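# Unwrap a straw and insert it into a lidded cup

## Task

Remove the straw from its paper sleeve, then push the straw through the opening in the cup lid until it reaches the bottom of the cup. Leave the sleeve lying on the table. The cup is not fixed in place and has to be standing upright at the end.

## Robot and tools

ROBOT. There are two UR-style arms, left_arm and right_arm. Each has a Robotiq 2F-85 two-finger gripper and a wrist camera. The base of left_arm is near (+0.056, +0.403, 0) m and the base of right_arm is near (+0.050, -0.362, 0) m. Both bases face almost straight along +x. A camera stand sits behind the arms. Cameras are cam_high, cam_low, cam_left_wrist and cam_right_wrist, each giving 672x504 images.

FRAME. Everything uses the scene frame. The origin is at table-top height, halfway between the two nominal bases. +z points up, +x points out over the table, and +y points toward the left_arm side. Image left and right do not match the arm names. Positions are in metres, orientations are quaternions (w,x,y,z), and velocities are in m/s and rad/s. On each gripper, the fingers point along its own +z and open and close along its own y. A block stands out about 10 cm toward the gripper's +x. end_effector_position is the point between the pads when they are shut. Closed fingertips reach about 19 mm past it, and open ones about 6 mm. Printed poses can be off by a few cm, more at long reach.

execute_actions(actions, cameras). actions is a list of actions. Each action is a list of up to 15 rows, and each row lasts 1/30 s. If an action has fewer than 15 rows, its last row repeats. A row is always 18 numbers in [-1, 1], covering both arms even if one is idle:
- left dx, dy, dz, rx, ry, rz, gripper position, force_limit, speed
- then the same nine for the right arm.
The six pose numbers are an offset, not a pose. They are measured from that arm's Hand target as it stood when the action began, along the scene axes. A value of 1.0 equals 0.6 m or 180 degrees. rx, ry, rz form a single rotation vector, turning about the hand position. Every row counts from the same start, so sending the same offset again moves the hand further. Six zeros re-request the current Hand target.
Gripper numbers are absolute commands:
- position: +1 is fully open (85 mm), about -0.8 brings the pads together, and -1 squeezes until blocked.
- force_limit: -1 is gentle and +1 is firm.
- speed: -1 is about 20 mm/s, 0 about 85 mm/s, and +1 about 150 mm/s.
Both force_limit and speed start at +1. A slow close at force_limit -1 gives roughly 30 N per pad. Fast closes from well open give 120 N or more, so close slowly on fragile things like a straw or paper. To leave a gripper alone, repeat its last three numbers; a 0 counts as a command. A new force_limit or speed only takes effect together with a changed position (by at least 0.01). cameras lists the camera names to return; an unknown name voids the call.

move(target, speed, blend, stop_force, zero, blocking, cameras) drives straight-line paths. target is either one 18-number row, laid out as above, or a list of up to 15 rows. Every row is an offset from the Hand target at the start of the move, not from the previous row. Finger numbers take effect when they are sent.
- speed: m/s, from 0.002 to 3.6, default 0.25. Turning is capped at twice that value in rad/s. Give one value, or one per target.
- blend: metres of corner rounding; 0 means stop at each target.
- stop_force: 3 to 120 N. It ends an arm's path when its wrist sensor feels that much resistance. Leave it out when backing away from a contact, and do not rely on it while the gripper rotates.
- zero: true re-zeroes the sensor before the move.
- blocking=false returns after about 0.5 s, but cannot be combined with stop_force.
Moves do not avoid obstacles, and a hand lags more the faster it goes. The result gains a "move:" line such as done, off_target, moving, held or fault, plus limits=paced or limits=held.

wait(seconds 0 to 10) lets time pass while commands are held. stop() brakes a running move. zoom_image(camera, region [x0,y0,x1,y1]) enlarges part of the newest image from that camera; the region can be at most 504 px on each side. zero_wrist_force(arm) tares the sensor of left_arm or right_arm. read_manual(section "licences") returns licence text only. finished_scene(scene) closes the current scene, given its number, and cannot be undone; the goal must hold with the robot let go.

RESULTS.
- Hand target: the last commanded pose after clipping, which is the base for the next offsets. A gripper may rest short of it; the next action asks for it again, and you can add the missing offset.
- Joint velocities: "within noise" means the arm is still.
- object_status: 0 moving, 1 blocked while opening, 2 blocked while closing (a grip), 3 reached the command or closed fully (a thin item may still be held).
- position_measured: counts, not mm. 3 is fully open, 78 about 60 mm, 130 about 40 mm, 180 about 20 mm, 230 pads together.
- Joint torques: include the arm's own weight.
- Wrist force and torque: given along the gripper's own axes, plus the peak since the last reading.
- Other lines report motor temperatures, Tool commands, MOTOR HOT, and fault stops.

LIMITS AND HAZARDS.
- The commanded orientation is clipped to within 32 degrees of the measured one at each step.
- A contact force near 150 N (give or take 25) stops that arm for 10 s. So does contact torque at joint limits of 133 N m for the big joints or about 16.5 to 19.3 N m for the wrists. The arms are stiff, so even a slight press past a firm surface can trigger this.
- Any arm-to-arm press, including a gripper closing on the other arm's fingers, can fail the task.
- Avoid paths close to an arm's own base.
- Motors overheat from holding loads, stretched poses or pushing at unreachable targets; at 85 °C the arm brakes for 30 to 60 s or more.
- Do not drop, slam or knock things. Keep the cup upright and do not squeeze it hard while it sits on the table. Nothing may end up off the table. Loose objects may get nudged by outside pushes at times.
- Smooth, quick, low-effort motion is preferred.

Each tool is called after ">>>" in YAML: its name, and indented under it one key for each argument.

## Session

>>> execute_actions:
  actions: []

Scene clock: 0.00 s.
left_arm: end_effector_position=(+0.3751, -0.0131, +0.1051) position_measured=3 object_status=3 end_effector_quat_wxyz=(-0.043, +0.963, +0.262, -0.039) | right_arm: end_effector_position=(+0.1473, -0.6572, +0.1192) position_measured=3 object_status=3 end_effector_quat_wxyz=(-0.345, +0.511, +0.526, +0.586)
Joint positions: left_arm=[-1.105 -1.328 1.877 -2.023 -1.634 1.471] | right_arm=[1.934 -2.172 -1.746 -2.276 2.123 -0.22]
Joint velocities: within noise
Joint torques (N m): no reading
Motor temperatures (°C): left_arm=[32 32 36 33 39 36] | right_arm=[33 33 27 36 41 41]
Wrist force (N): no reading
Wrist torque (N m): no reading
Wrist force, peak (N): no reading
Hand target: left_arm +0.3751, -0.0131, +0.1051; -0.043, +0.963, +0.262, -0.039 | right_arm +0.1473, -0.6572, +0.1192; -0.345, +0.511, +0.526, +0.586
Tool commands: left_gripper/position=+1.0 left_gripper/force_limit=+1.0 left_gripper/speed=+1.0 right_gripper/position=+1.0 right_gripper/force_limit=+1.0 right_gripper/speed=+1.0

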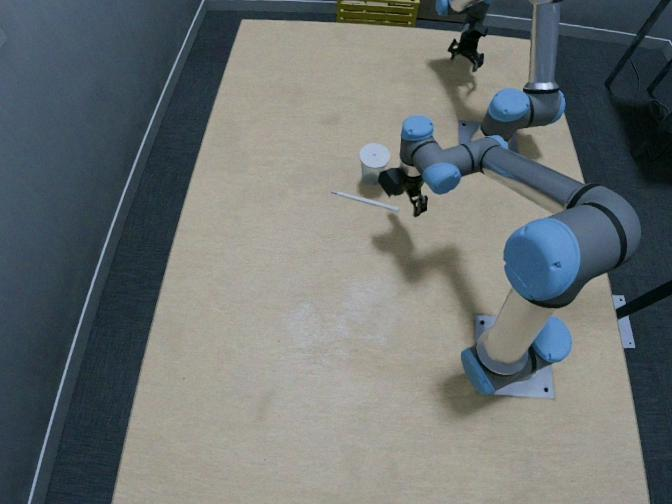

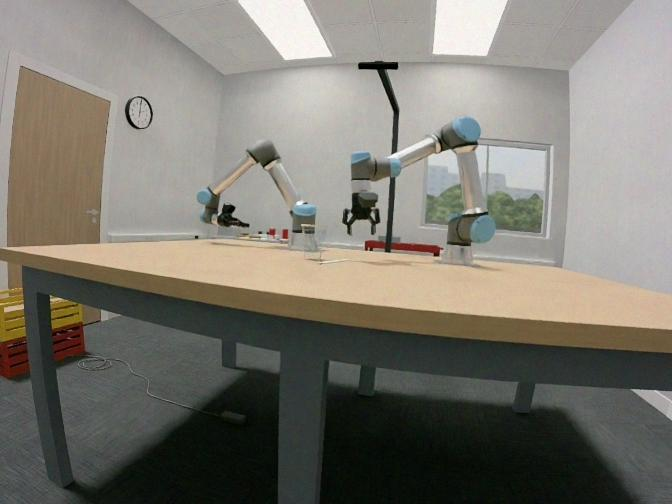

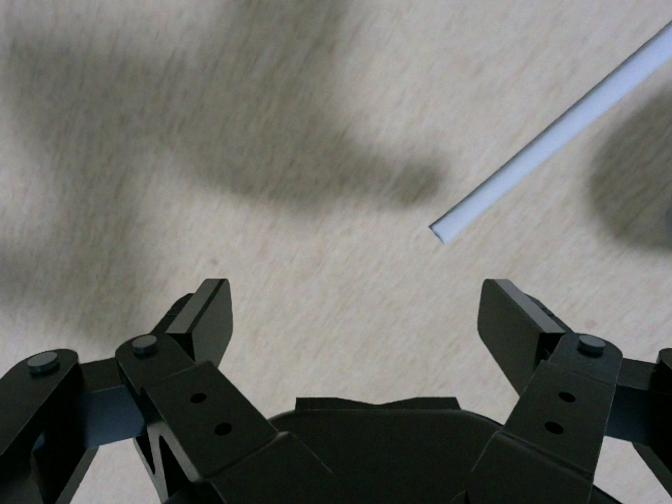

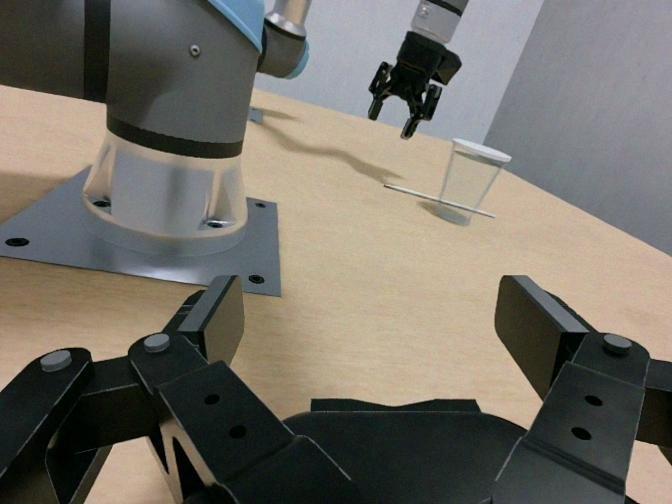

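>>> zoom_image:
  camera: "cam_high"
  region: [310, 120, 450, 225]

>>> zoom_image:
  camera: "cam_left_wrist"
  region: [400, 0, 672, 260]

>>> zoom_image:
  camera: "cam_right_wrist"
  region: [360, 120, 540, 240]

>>> zoom_image:
  camera: "cam_low"
  region: [280, 210, 400, 280]

Scaled by 3.600 from the camera's 672x504 image, which has a finer 960x720 frame.

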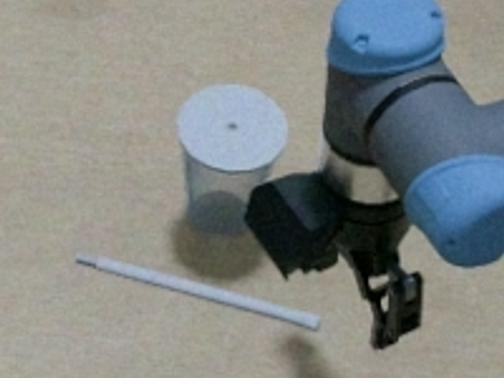

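Scaled by 1.853 from the camera's 672x504 image, which has a finer 960x720 frame.

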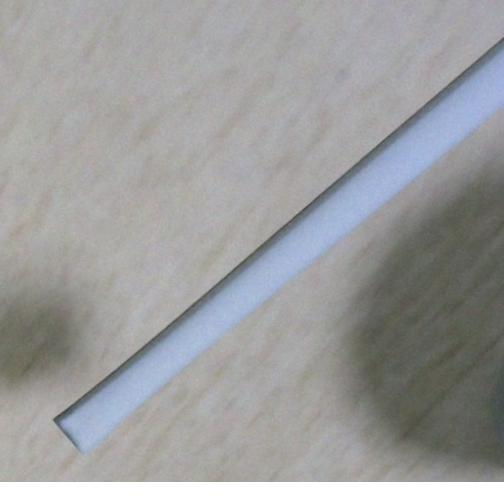

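Scaled by 2.800 from the camera's 672x504 image, which has a finer 960x720 frame.

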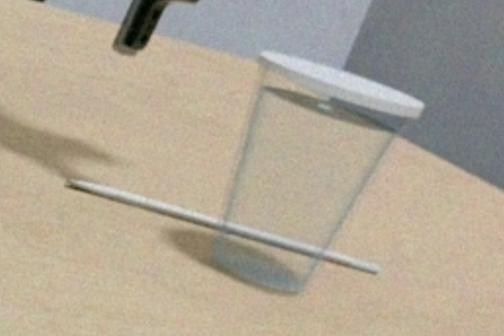

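Scaled by 4.200 from the camera's 672x504 image, which has a finer 960x720 frame.

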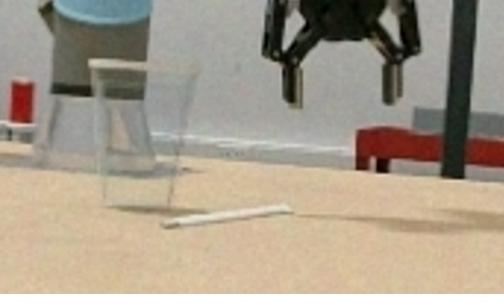

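>>> move:
  target: [0.3417,-0.135,0.108,-0.0308,-0.022,-0.2416,0.2,-1,0,0.388,0.628,0.218,-0.462,-0.205,0.333,0.2,-1,0]
  speed: 0.5
  cameras: ["all"]

Scene clock: 111.23 s.
left_arm: end_effector_position=(+0.5801, -0.0941, +0.1699) position_measured=104 object_status=3 end_effector_quat_wxyz=(+0.000, +0.993, -0.114, +0.000) | right_arm: end_effector_position=(+0.3801, -0.2804, +0.2500) position_measured=104 object_status=3 end_effector_quat_wxyz=(+0.000, +0.115, +0.993, +0.000)
Joint positions: left_arm=[-0.907 -1.001 1.241 -1.811 -1.572 2.426] | right_arm=[3.833 -1.143 -2.107 -1.463 1.572 0.873]
Joint torques (N m): left_arm=[7.5 -43.44 -35.55 -0.75 -2.25 1.95] | right_arm=[11.26 -3.27 35.9 0.11 -2.96 1.25]
Wrist force (N): left_arm=[-0.2 -0.2 0.3] | right_arm=[-3.1 -2.2 -0.6]
Wrist torque (N m): left_arm=[0.00 0.07 -0.04] | right_arm=[-0.59 0.03 0.36]
Wrist force, peak (N): left_arm=[-1.2 -0.2 0.4] | right_arm=[-4.4 -1.6 -0.8]
Hand target: left_arm +0.5801, -0.0941, +0.1699; +0.000, +0.993, -0.114, +0.000 | right_arm +0.3801, -0.2804, +0.2500; +0.000, +0.115, +0.993, +0.000
Off the commanded pose: left_arm 0.000 m, 0 deg | right_arm 0.000 m, 0 deg.
move: done

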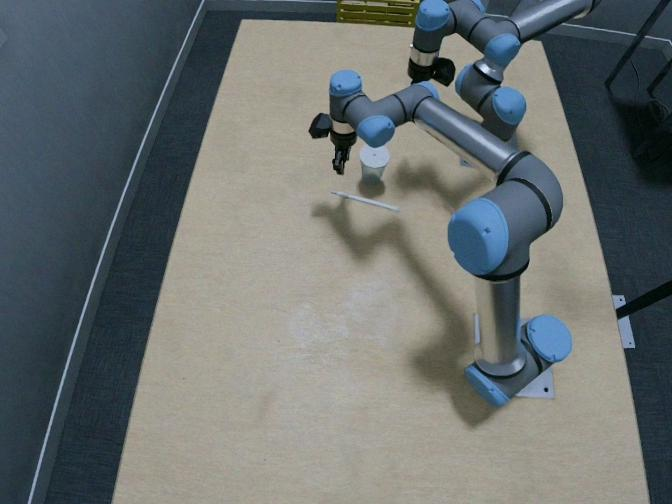

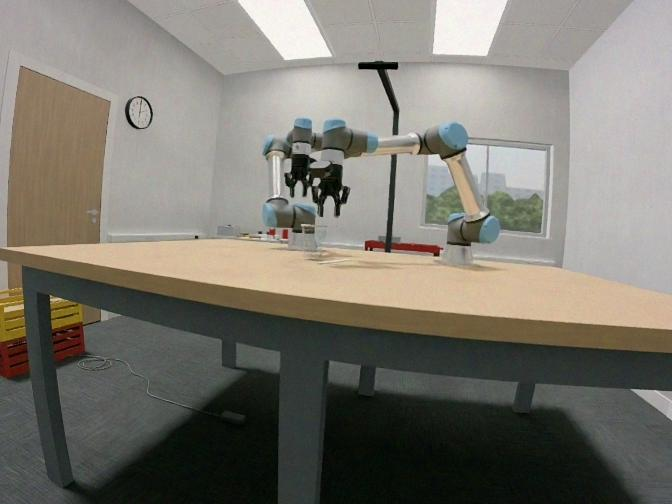

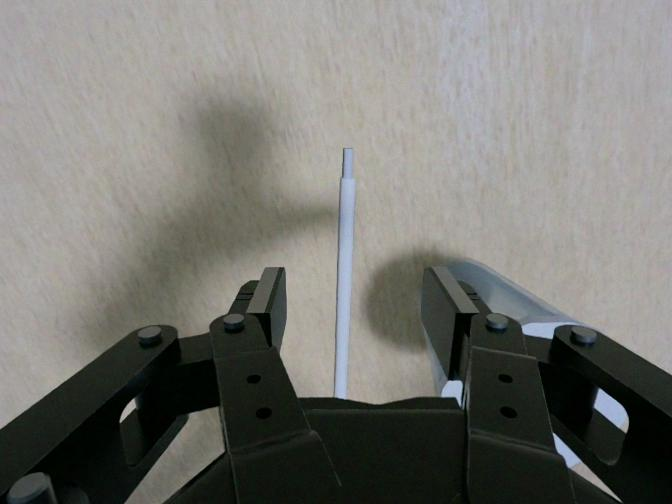

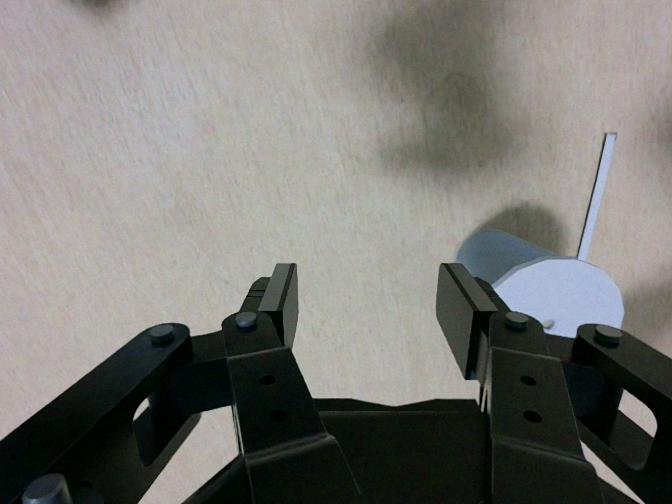

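>>> move:
  target: [0.0445,-0.0103,-0.2,0,0,0,-0.25,-1,-1,0.0698,0.378,-0.3333,0,0,0,-0.25,-1,-1]
  speed: 0.35
  cameras: ["cam_left_wrist","cam_right_wrist"]

Scene clock: 164.53 s.
left_arm: end_effector_position=(+0.5954, -0.0976, +0.1010) position_measured=160 object_status=0 end_effector_quat_wxyz=(+0.000, +0.993, -0.114, +0.000) | right_arm: end_effector_position=(+0.3845, -0.2244, +0.1990) position_measured=160 object_status=0 end_effector_quat_wxyz=(-0.004, +0.114, +0.994, -0.002)
Joint positions: left_arm=[-0.893 -0.917 1.287 -1.941 -1.572 2.44] | right_arm=[3.953 -1.241 -2.179 -1.3 1.575 0.99]
Joint torques (N m): left_arm=[7.08 -45.48 -15.87 -5.48 -1.39 1.76] | right_arm=[-8.37 16.73 35.9 0.21 -2.64 -1.35]
Wrist force (N): left_arm=[-0.7 -0.5 0.1] | right_arm=[-3.0 -2.1 -0.3]
Wrist torque (N m): left_arm=[-0.05 0.13 -0.04] | right_arm=[-0.58 0.00 0.57]
Wrist force, peak (N): left_arm=[-0.3 -0.6 0.9] | right_arm=[-1.6 3.8 6.1]
Hand target: left_arm +0.5954, -0.0976, +0.1010; +0.000, +0.993, -0.114, +0.000 (not the last commanded pose) | right_arm +0.3845, -0.2244, +0.1990; -0.004, +0.114, +0.994, -0.002 (not the last commanded pose)
Off the commanded pose: left_arm 0.052 m, 0 deg | right_arm 0.230 m, 1 deg.
move: held (right_arm; a check stopped the path), off_target (left_arm; braked when a check withheld steps of right_arm); limits=held
pose unreachable (right arm): on one or more control steps of this call, first in action 0 (counted from 0), this arm could not follow its commanded pose, so it was not sent that pose on those steps. It may still have moved: this result reports where it is.
cause: moving toward the commanded pose would bring a part of the arm too close to another arm (a part of this arm just beyond joint 5 (wrist 2) and a part of the left arm just beyond its joint 3 (elbow), 43 mm apart when this arm was first held).
Images, in order (width x height): cam_left_wrist 672x504, cam_right_wrist 672x504.

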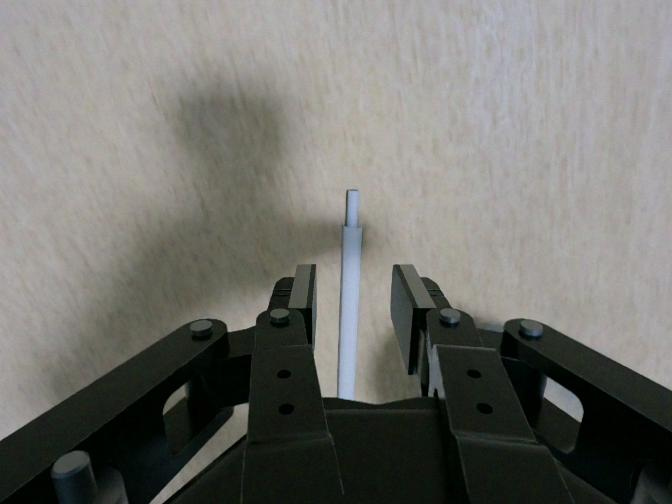

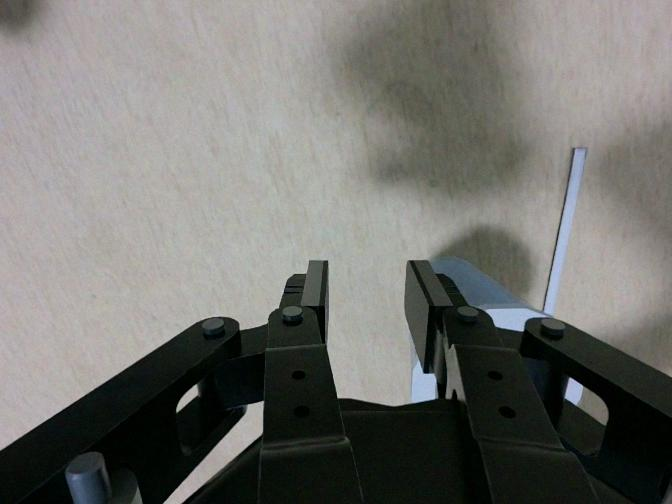

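>>> move:
  target:
    - [-0.159,0.2127,0.115,0,0,0.5,-0.25,-1,-1,0.0258,-0.0427,0.085,0,0,0.5,-0.25,-1,-1]
    - [-0.2923,0.1627,0.0317,0,0,1.0,-0.25,-1,-1,0.3592,0.0573,0.0183,0,0,1.0,-0.25,-1,-1]
    - [-0.3023,0.0685,-0.0683,0,0,1.0,-0.25,-1,-1,0.3817,0.2107,-0.2317,0,0,1.0,-0.25,-1,-1]
  speed: [0.6,0.6,0.3]
  blend: [0.03,0.03,0]
  cameras: ["all"]

Scene clock: 193.43 s.
left_arm: end_effector_position=(+0.4202, -0.0055, +0.1144) position_measured=160 object_status=3 end_effector_quat_wxyz=(-0.003, +0.131, +0.991, -0.001) | right_arm: end_effector_position=(+0.5973, -0.1817, +0.1949) position_measured=160 object_status=3 end_effector_quat_wxyz=(-0.001, +0.992, -0.129, +0.007)
Joint positions: left_arm=[-1.049 -1.34 1.889 -2.119 -1.576 -0.824] | right_arm=[3.744 -1.777 -1.697 -1.226 1.563 -2.328]
Joint torques (N m): left_arm=[7.1 -45.26 -24.41 -0.59 -2.43 1.55] | right_arm=[-8.39 39.54 35.64 0.21 -1.86 0.44]
Wrist force (N): left_arm=[-0.2 -0.1 -0.3] | right_arm=[-3.2 -1.7 -0.6]
Wrist torque (N m): left_arm=[-0.01 -0.01 -0.04] | right_arm=[-0.51 0.02 0.58]
Wrist force, peak (N): left_arm=[1.1 -3.0 3.5] | right_arm=[-2.8 -5.7 7.7]
Hand target: left_arm +0.4203, -0.0055, +0.1144; -0.003, +0.131, +0.991, -0.001 (not the last commanded pose) | right_arm +0.5972, -0.1818, +0.1950; -0.001, +0.992, -0.129, +0.007 (not the last commanded pose)
Off the commanded pose: left_arm 0.075 m, 2 deg | right_arm 0.160 m, 2 deg.
move: held (left_arm, right_arm; a check stopped the path); path passed 2 of 3 targets; limits=held
pose unreachable (left arm): on one or more control steps of this call, first in action 0 (counted from 0), this arm could not follow its commanded pose, so it was not sent that pose on those steps. It may still have moved: this result reports where it is.
cause: moving toward the commanded pose would bring a part of the arm too close to another arm (a part of this arm just beyond joint 5 (wrist 2) and a part of the right arm just beyond its joint 3 (elbow), along the way the arms are being sent, or toward where that arm still pushes).
pose unreachable (right arm): on one or more control steps of this call, first in action 0 (counted from 0), this arm could not follow its commanded pose, so it was not sent that pose on those steps. It may still have moved: this result reports where it is.
cause: moving toward the commanded pose would bring a part of the arm too close to another arm (a part of this arm just beyond joint 3 (elbow) and a part of the left arm just beyond its joint 5 (wrist 2), along the way the arms are being sent, or toward where that arm still pushes).

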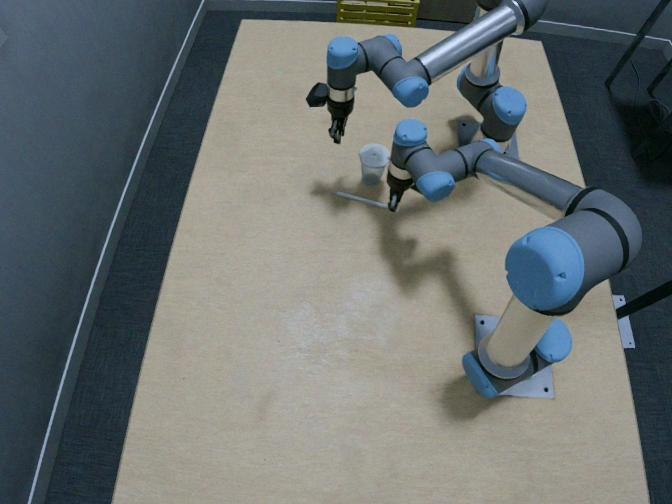

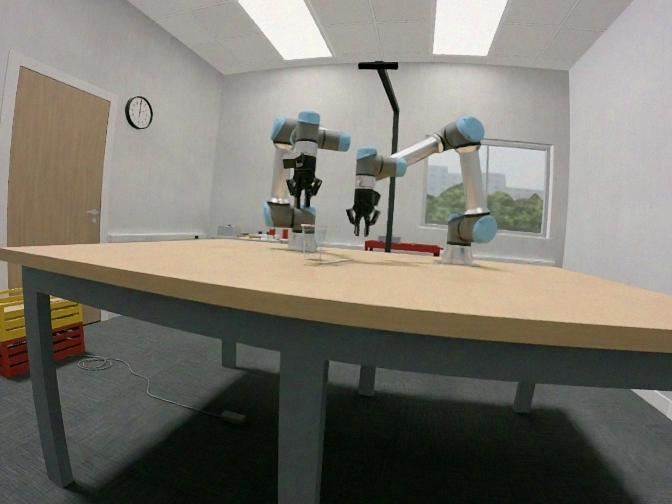

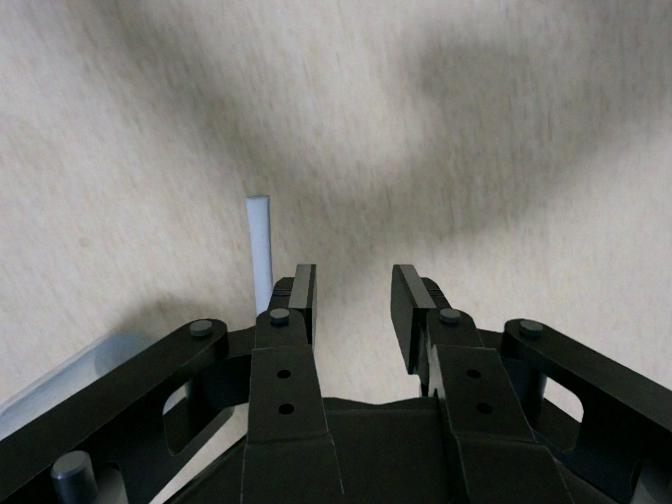

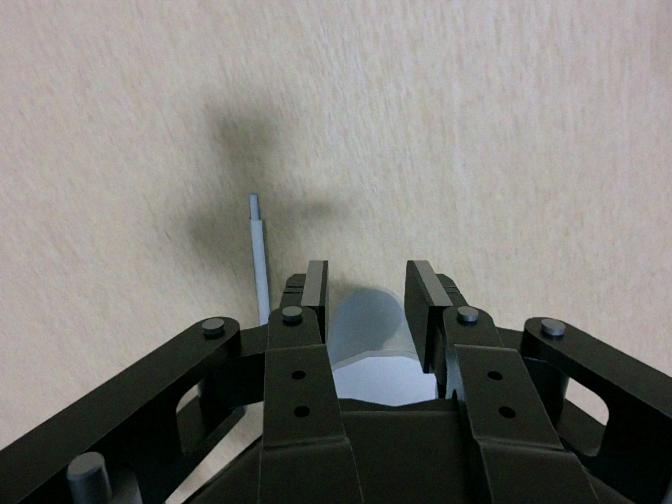

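>>> move:
  target:
    - [0,0.1,0.1,-0.15,0.19,0.19,-0.25,-1,-1,0,0,0,0,0,0,-0.25,-1,-1]
    - [0,0.22,0.31,-0.3416,0.4457,0.4457,-0.25,-1,-1,0.0167,0.126,-0.225,0,0,0,-0.25,-1,-1]
  speed: [0.6,0.5]
  blend: [0.03,0]
  cameras: ["all"]

Scene clock: 241.00 s.
left_arm: end_effector_position=(+0.4203, +0.1265, +0.3004) position_measured=160 object_status=3 end_effector_quat_wxyz=(+0.500, +0.500, -0.498, +0.502) | right_arm: end_effector_position=(+0.6072, -0.1062, +0.0600) position_measured=160 object_status=3 end_effector_quat_wxyz=(-0.001, +0.992, -0.129, +0.007)
Joint positions: left_arm=[-0.392 -1.162 2.282 -4.273 -2.709 -3.152] | right_arm=[3.842 -2.007 -1.768 -0.927 1.562 -2.23]
Joint torques (N m): left_arm=[-7.7 -20.07 -21.29 -2.66 2.61 -1.23] | right_arm=[9.34 30.51 33.48 6.74 -2.02 1.23]
Wrist force (N): left_arm=[1.0 0.6 -0.7] | right_arm=[-3.1 -1.8 -0.5]
Wrist torque (N m): left_arm=[0.27 -0.40 -0.10] | right_arm=[-0.53 0.01 0.36]
Wrist force, peak (N): left_arm=[1.6 0.1 -1.4] | right_arm=[-3.3 -2.1 -0.7]
Hand target: left_arm +0.4203, +0.1265, +0.3004; +0.500, +0.500, -0.498, +0.502 | right_arm +0.6072, -0.1062, +0.0600; -0.001, +0.992, -0.129, +0.007
Off the commanded pose: left_arm 0.000 m, 0 deg | right_arm 0.000 m, 0 deg.
move: done

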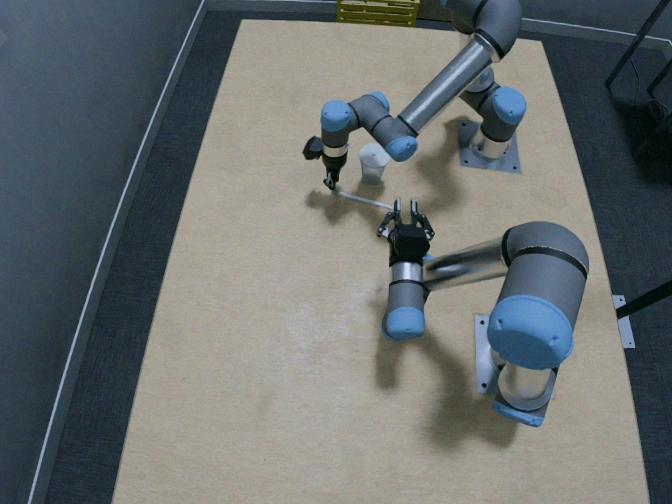

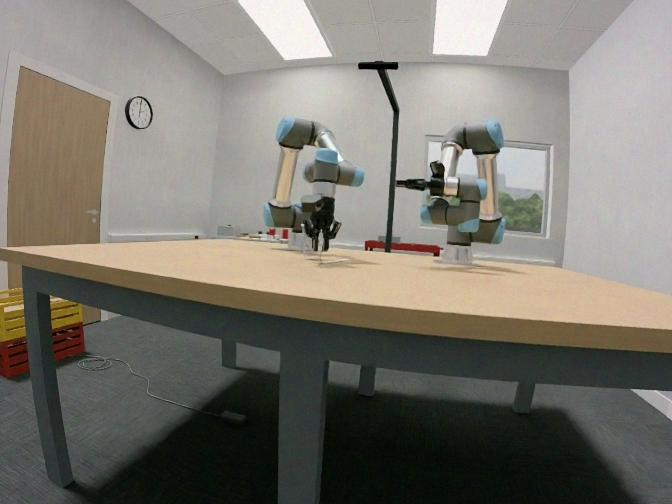

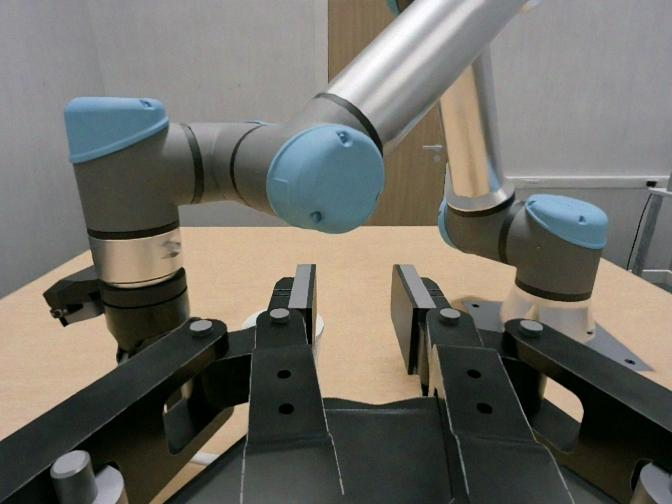

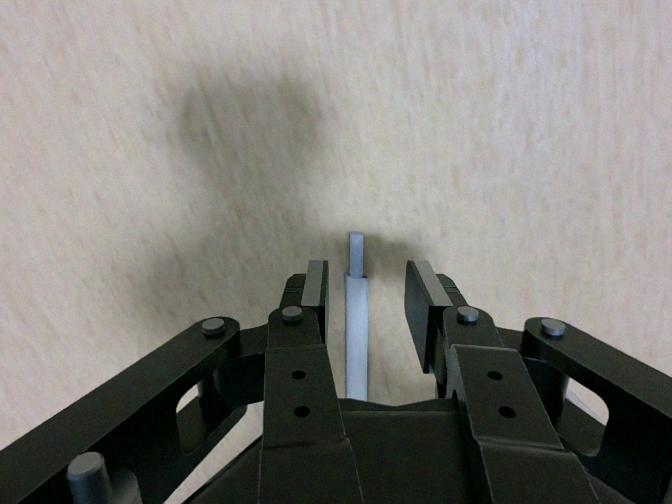

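>>> move:
  target:
    - [0,0,0,0,0,0,-0.25,-1,-1,0.001,0,-0.05,0,0,0,-0.25,-1,-1]
    - [0,0,0,0,0,0,-0.25,-1,-1,0.001,0,-0.0833,0,0,0,-0.25,-1,-1]
  speed: [0.12,0.02]
  stop_force: 6
  cameras: ["cam_right_wrist"]

Scene clock: 256.07 s.
left_arm: end_effector_position=(+0.4203, +0.1265, +0.3004) position_measured=160 object_status=3 end_effector_quat_wxyz=(+0.500, +0.500, -0.498, +0.502) | right_arm: end_effector_position=(+0.6078, -0.1062, +0.0194) position_measured=160 object_status=3 end_effector_quat_wxyz=(-0.001, +0.992, -0.129, +0.007)
Joint positions: left_arm=[-0.392 -1.162 2.282 -4.273 -2.709 -3.152] | right_arm=[3.842 -2.069 -1.799 -0.833 1.562 -2.23]
Joint torques (N m): left_arm=[-6.95 -21.68 -20.71 -2.63 2.79 -1.36] | right_arm=[2.48 46.51 31.46 1.91 -0.83 -0.7]
Wrist force (N): left_arm=[1.3 0.6 -0.5] | right_arm=[-2.8 -1.9 -0.3]
Wrist torque (N m): left_arm=[0.26 -0.45 -0.10] | right_arm=[-0.55 -0.03 0.36]
Wrist force, peak (N): left_arm=[1.6 0.6 -0.6] | right_arm=[-13.7 5.8 -51.1]
Hand target: left_arm +0.4203, +0.1265, +0.3004; +0.500, +0.500, -0.498, +0.502 | right_arm +0.6078, -0.1062, +0.0194; -0.001, +0.992, -0.129, +0.007 (not the last commanded pose)
Off the commanded pose: left_arm 0.000 m, 0 deg | right_arm 0.009 m, 0 deg.
move: contact (right_arm); path passed 1 of 2 targets
Images, in order (width x height): cam_right_wrist 672x504.

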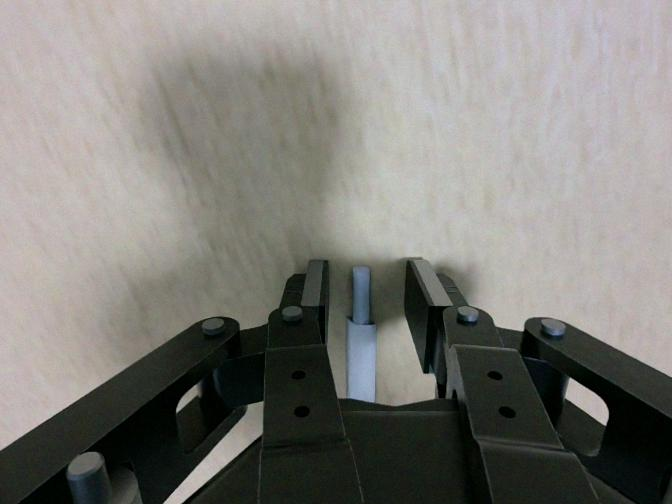

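>>> move:
  target:
    - [0,0,0,0,0,0,-0.25,-1,-1,0,0,0.0017,0,0,0,-0.25,-0.7,-1]
    - [0,0,0,0,0,0,-0.25,-1,-1,0,0,0.0017,0,0,0,-1,-0.7,-1]
    - [0,0,0,0,0,0,-0.25,-1,-1,0,0,0.05,0,0,0,-1,-0.7,-1]
  speed: [0.1,0.1,0.1]
  cameras: ["cam_right_wrist"]

Scene clock: 274.87 s.
left_arm: end_effector_position=(+0.4203, +0.1265, +0.3004) position_measured=160 object_status=3 end_effector_quat_wxyz=(+0.500, +0.500, -0.498, +0.502) | right_arm: end_effector_position=(+0.6078, -0.1062, +0.0493) position_measured=218 object_status=2 end_effector_quat_wxyz=(-0.001, +0.992, -0.129, +0.007)
Joint positions: left_arm=[-0.392 -1.162 2.282 -4.273 -2.709 -3.152] | right_arm=[3.842 -2.023 -1.776 -0.902 1.562 -2.23]
Joint torques (N m): left_arm=[-8.09 -21.67 -21.19 -2.65 2.75 -1.45] | right_arm=[2.31 46.02 32.36 0.5 -1.04 0.21]
Wrist force (N): left_arm=[1.3 0.7 -0.9] | right_arm=[-2.7 -1.9 0.1]
Wrist torque (N m): left_arm=[0.28 -0.46 -0.10] | right_arm=[-0.54 -0.03 0.36]
Wrist force, peak (N): left_arm=[1.6 0.7 -0.8] | right_arm=[-2.9 -2.1 -0.7]
Hand target: left_arm +0.4203, +0.1265, +0.3004; +0.500, +0.500, -0.498, +0.502 | right_arm +0.6078, -0.1062, +0.0494; -0.001, +0.992, -0.129, +0.007
Off the commanded pose: left_arm 0.000 m, 0 deg | right_arm 0.000 m, 0 deg.
move: done
Images, in order (width x height): cam_right_wrist 672x504.

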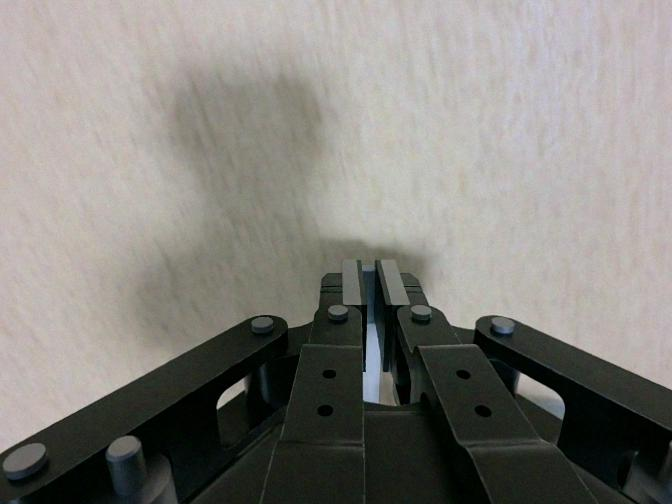

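>>> move:
  target:
    - [0.05,0,0.016,0,0,0,0.2,-1,-1,-0.08,0.027,0.334,-0.043,-0.161,0,-1,-0.7,-1]
    - [0.15,-0.161,0.016,0,0,0,0.2,-1,-1,-0.18,0.0937,0.751,-0.128,-0.4835,0,-1,-0.7,-1]
  speed: [0.3,0.4]
  blend: [0.05,0]
  cameras: ["all"]

Scene clock: 290.13 s.
left_arm: end_effector_position=(+0.5103, +0.0299, +0.3100) position_measured=104 object_status=3 end_effector_quat_wxyz=(+0.500, +0.500, -0.498, +0.502) | right_arm: end_effector_position=(+0.5008, -0.0502, +0.5000) position_measured=218 object_status=2 end_effector_quat_wxyz=(+0.062, +0.701, -0.061, +0.708)
Joint positions: left_arm=[-0.502 -1.029 1.972 -4.094 -2.598 -3.15] | right_arm=[4.586 -1.334 -1.997 -1.428 -0.01 -1.525]
Joint torques (N m): left_arm=[-7.66 -30.86 -23.61 0.72 2.53 1.3] | right_arm=[-7.73 5.75 15.04 6.6 -5.67 -0.97]
Wrist force (N): left_arm=[0.8 0.5 -0.5] | right_arm=[0.5 0.3 -0.2]
Wrist torque (N m): left_arm=[0.22 -0.37 -0.08] | right_arm=[0.14 -0.10 -0.06]
Wrist force, peak (N): left_arm=[1.4 0.8 -1.0] | right_arm=[-3.0 -2.0 0.0]
Hand target: left_arm +0.5103, +0.0299, +0.3100; +0.500, +0.500, -0.498, +0.502 | right_arm +0.4998, -0.0500, +0.5000; +0.091, +0.696, -0.090, +0.706
Off the commanded pose: left_arm 0.000 m, 0 deg | right_arm 0.001 m, 5 deg.
move: off_target (right_arm)

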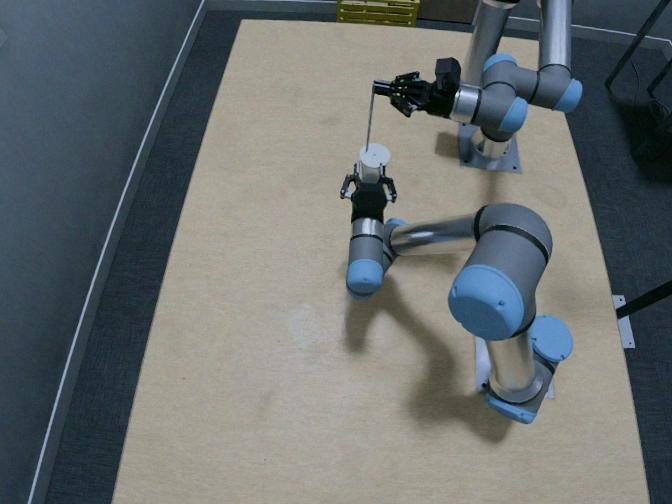

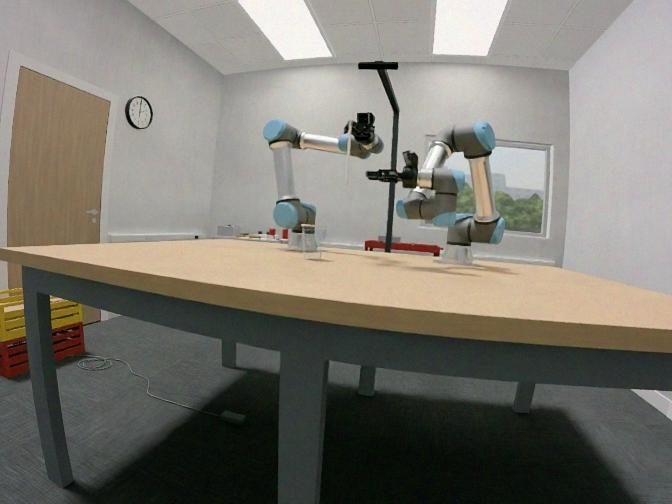

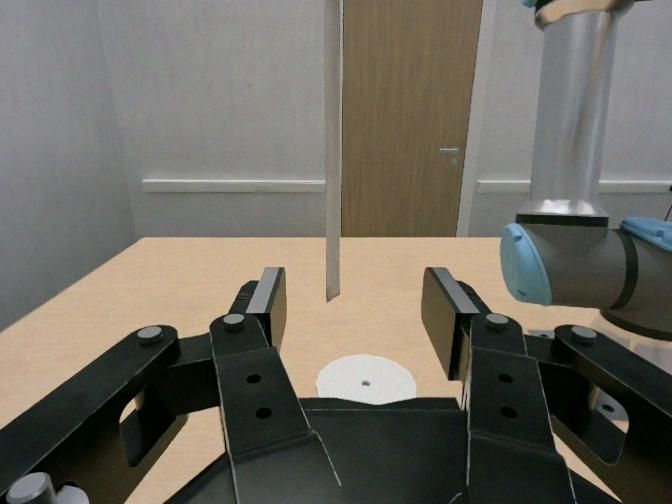

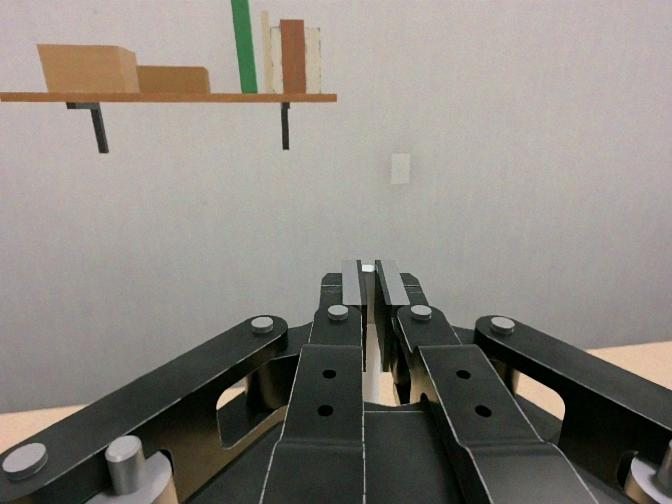

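>>> move:
  target:
    - [0.0167,-0.138,-0.0167,0,0,0,0.2,-1,-1,0,0,0,0,0,0,-1,-0.7,-1]
    - [0.0167,-0.138,-0.0167,0,0,0,-1,-1,-1,0,0,0,0,0,0,-1,-0.7,-1]
  speed: 0.15
  cameras: ["all"]

Scene clock: 307.60 s.
left_arm: end_effector_position=(+0.5203, -0.0529, +0.3000) position_measured=215 object_status=2 end_effector_quat_wxyz=(+0.500, +0.500, -0.498, +0.502) | right_arm: end_effector_position=(+0.5008, -0.0502, +0.5000) position_measured=218 object_status=2 end_effector_quat_wxyz=(+0.062, +0.701, -0.061, +0.708)
Joint positions: left_arm=[-0.636 -0.952 1.862 -4.06 -2.465 -3.148] | right_arm=[4.586 -1.334 -1.997 -1.428 -0.01 -1.525]
Joint torques (N m): left_arm=[-8.35 -35.61 -25.1 0.38 2.69 0.9] | right_arm=[-7.88 5.45 14.13 6.68 -5.65 -0.84]
Wrist force (N): left_arm=[1.0 1.4 -1.0] | right_arm=[0.7 0.2 0.4]
Wrist torque (N m): left_arm=[0.30 -0.45 0.02] | right_arm=[0.16 -0.05 -0.04]
Wrist force, peak (N): left_arm=[0.8 1.5 -1.1] | right_arm=[0.8 0.1 0.6]
Hand target: left_arm +0.5203, -0.0529, +0.3000; +0.500, +0.500, -0.498, +0.502 | right_arm +0.5008, -0.0502, +0.5000; +0.062, +0.701, -0.061, +0.708 (not the last commanded pose)
Off the commanded pose: left_arm 0.000 m, 0 deg | right_arm 0.001 m, 5 deg.
move: off_target (right_arm)

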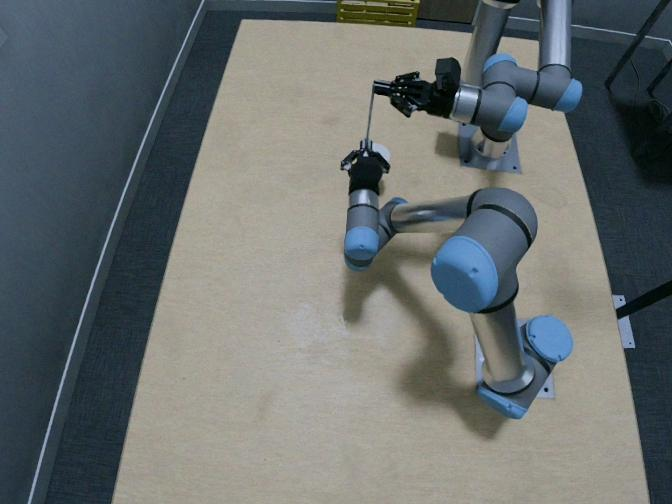

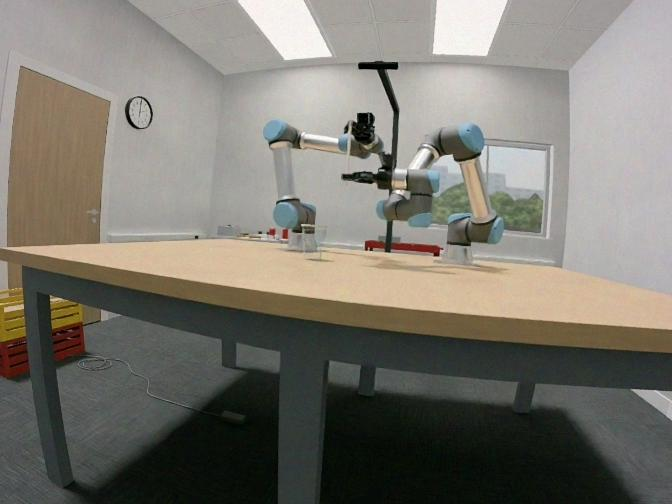

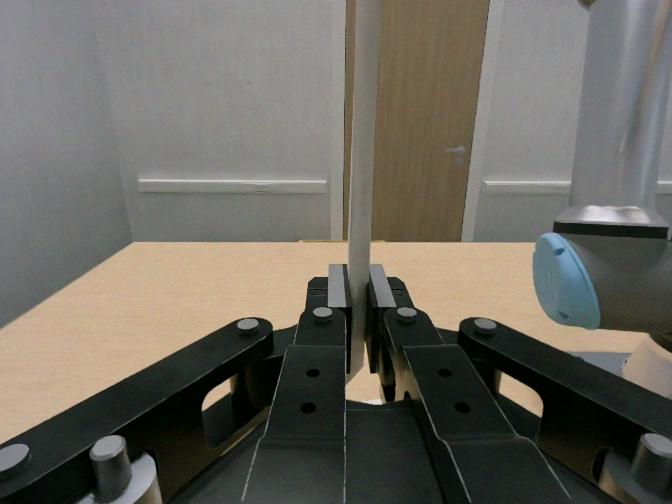

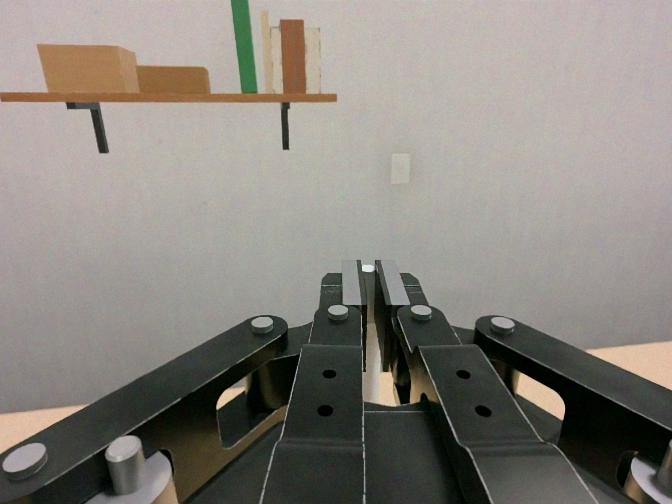

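>>> move:
  target: [0,0,-0.25,0,0,0,-1,-1,-1,0,0,0.117,0,0,0,-1,-0.7,-1]
  speed: 0.15
  cameras: ["all"]

Scene clock: 313.07 s.
left_arm: end_effector_position=(+0.5198, -0.0526, +0.1570) position_measured=215 object_status=2 end_effector_quat_wxyz=(+0.500, +0.500, -0.499, +0.501) | right_arm: end_effector_position=(+0.5007, -0.0501, +0.5702) position_measured=218 object_status=2 end_effector_quat_wxyz=(+0.062, +0.701, -0.061, +0.708) end_effector_velocity=(+0.000, +0.000, +0.000) end_effector_angular_velocity=(+0.002, +0.001, +0.000)
Joint positions: left_arm=[-0.636 -0.651 1.835 -4.329 -2.465 -3.145] | right_arm=[4.586 -1.318 -1.854 -1.485 -0.01 -1.627]
Joint velocities: left_arm=[within noise] | right_arm=[0 0 0.003 -0.005 0.002 0.004]
Joint torques (N m): left_arm=[-0.61 -48.91 -9.93 -1.68 0.16 0.04] | right_arm=[-7.55 5.98 35.42 0.23 0.62 0.78]
Wrist force (N): left_arm=[1.6 0.4 -1.0] | right_arm=[0.7 -0.1 0.0]
Wrist torque (N m): left_arm=[0.27 -0.54 -0.07] | right_arm=[0.08 -0.14 0.16]
Wrist force, peak (N): left_arm=[21.9 3.6 -2.0] | right_arm=[-16.8 0.0 -0.1]
Hand target: left_arm +0.5198, -0.0526, +0.1570; +0.500, +0.500, -0.499, +0.501 (not the last commanded pose) | right_arm +0.5008, -0.0502, +0.5702; +0.062, +0.701, -0.061, +0.708
Tool commands: left_gripper/position=-1.0 left_gripper/force_limit=-1.0 left_gripper/speed=-1.0 right_gripper/position=-1.0 right_gripper/force_limit=-0.7 right_gripper/speed=-1.0
Off the commanded pose: left_arm 0.007 m, 0 deg | right_arm 0.000 m, 0 deg.
FORCE FAULT: contact force on the left arm reached its limit, and that arm stopped. The contact can be on any part of that arm, not only on its tool. That arm's remaining commands of this call were not run. That arm is still stopped at the end of this call. That arm stays stopped for about 10 more seconds. Until then a move that you send moves the other arm only, and its call returns only when the move has ended. Once the stop has ended, the next robot result says so. If the stop ends while you think or write, that arm runs what you send next, counted from a new Hand target: where the arm stands when the stop ends. While its stop runs, that arm takes no new command, but its gripper still runs the gripper command that each later call begins with. Until it ends, the stop uses up actions while you think or wait. An arm that is not stopped still takes commands.
move: fault (left_arm)

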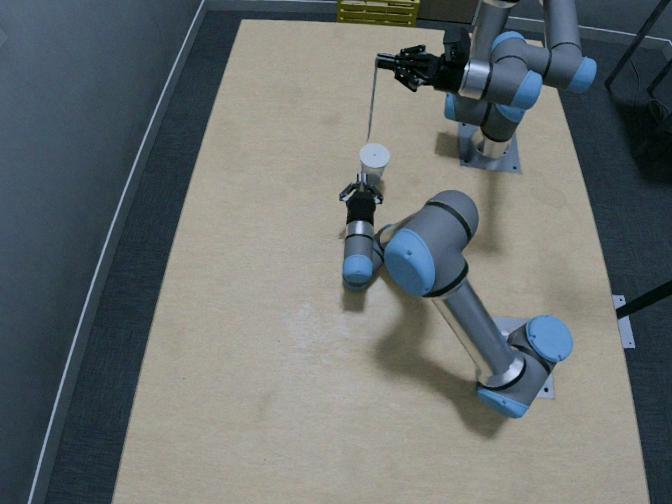

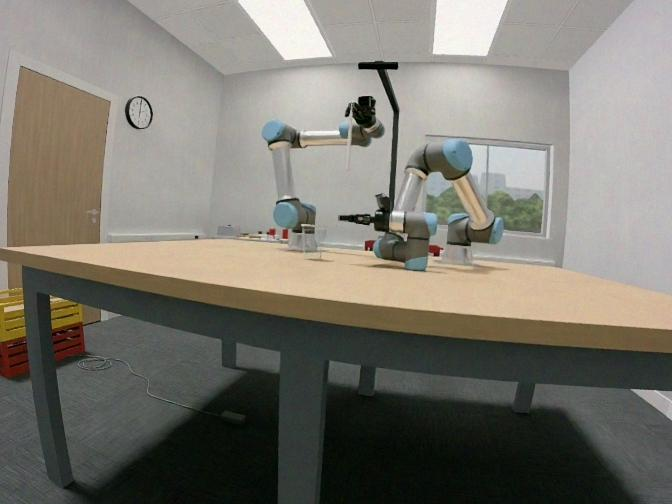

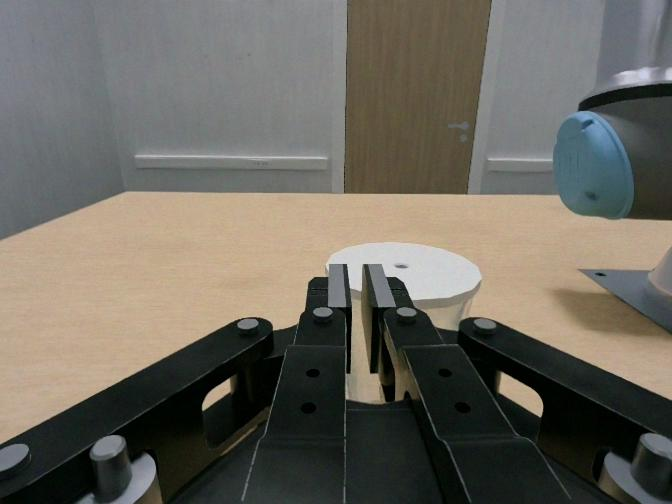

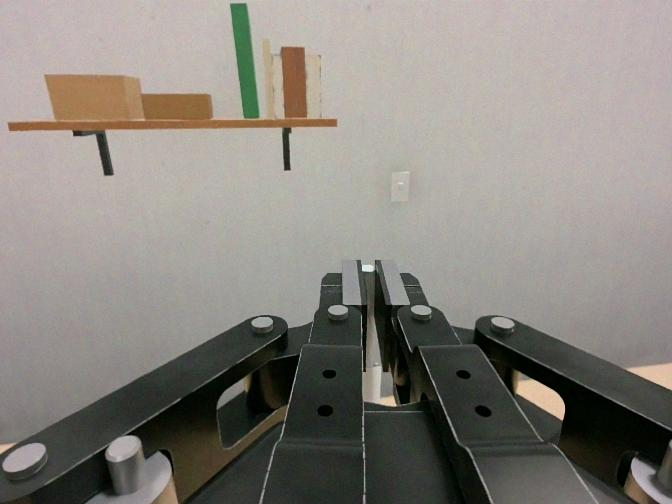

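>>> zoom_image:
  camera: "cam_high"
  region: [320, 40, 420, 220]

>>> zoom_image:
  camera: "cam_left_wrist"
  region: [280, 200, 500, 420]

>>> zoom_image:
  camera: "cam_low"
  region: [300, 80, 440, 280]

Scaled by 2.800 from the camera's 672x504 image, which has a finer 960x720 frame.

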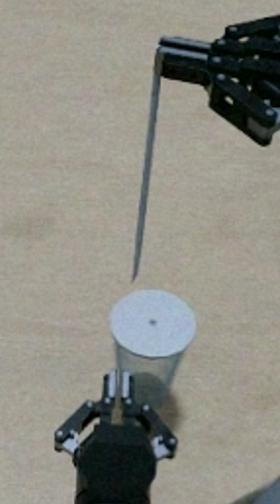

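Scaled by 2.291 from the camera's 672x504 image, which has a finer 960x720 frame.

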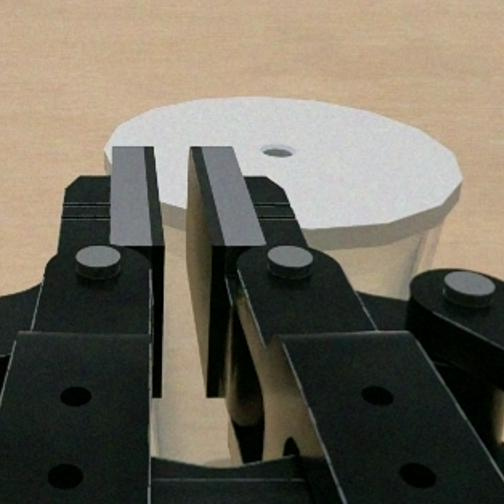

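Scaled by 2.520 from the camera's 672x504 image, which has a finer 960x720 frame.

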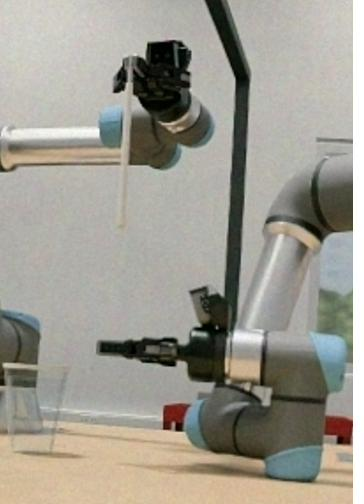

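>>> zoom_image:
  camera: "cam_right_wrist"
  region: [320, 250, 430, 410]

Scaled by 3.150 from the camera's 672x504 image, which has a finer 960x720 frame.

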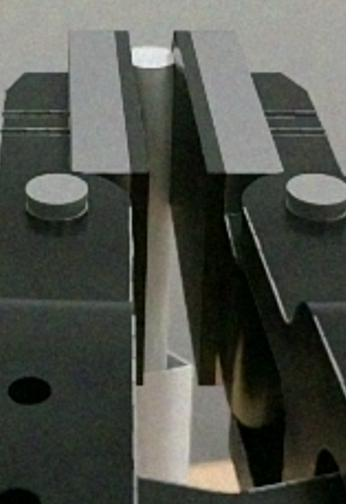

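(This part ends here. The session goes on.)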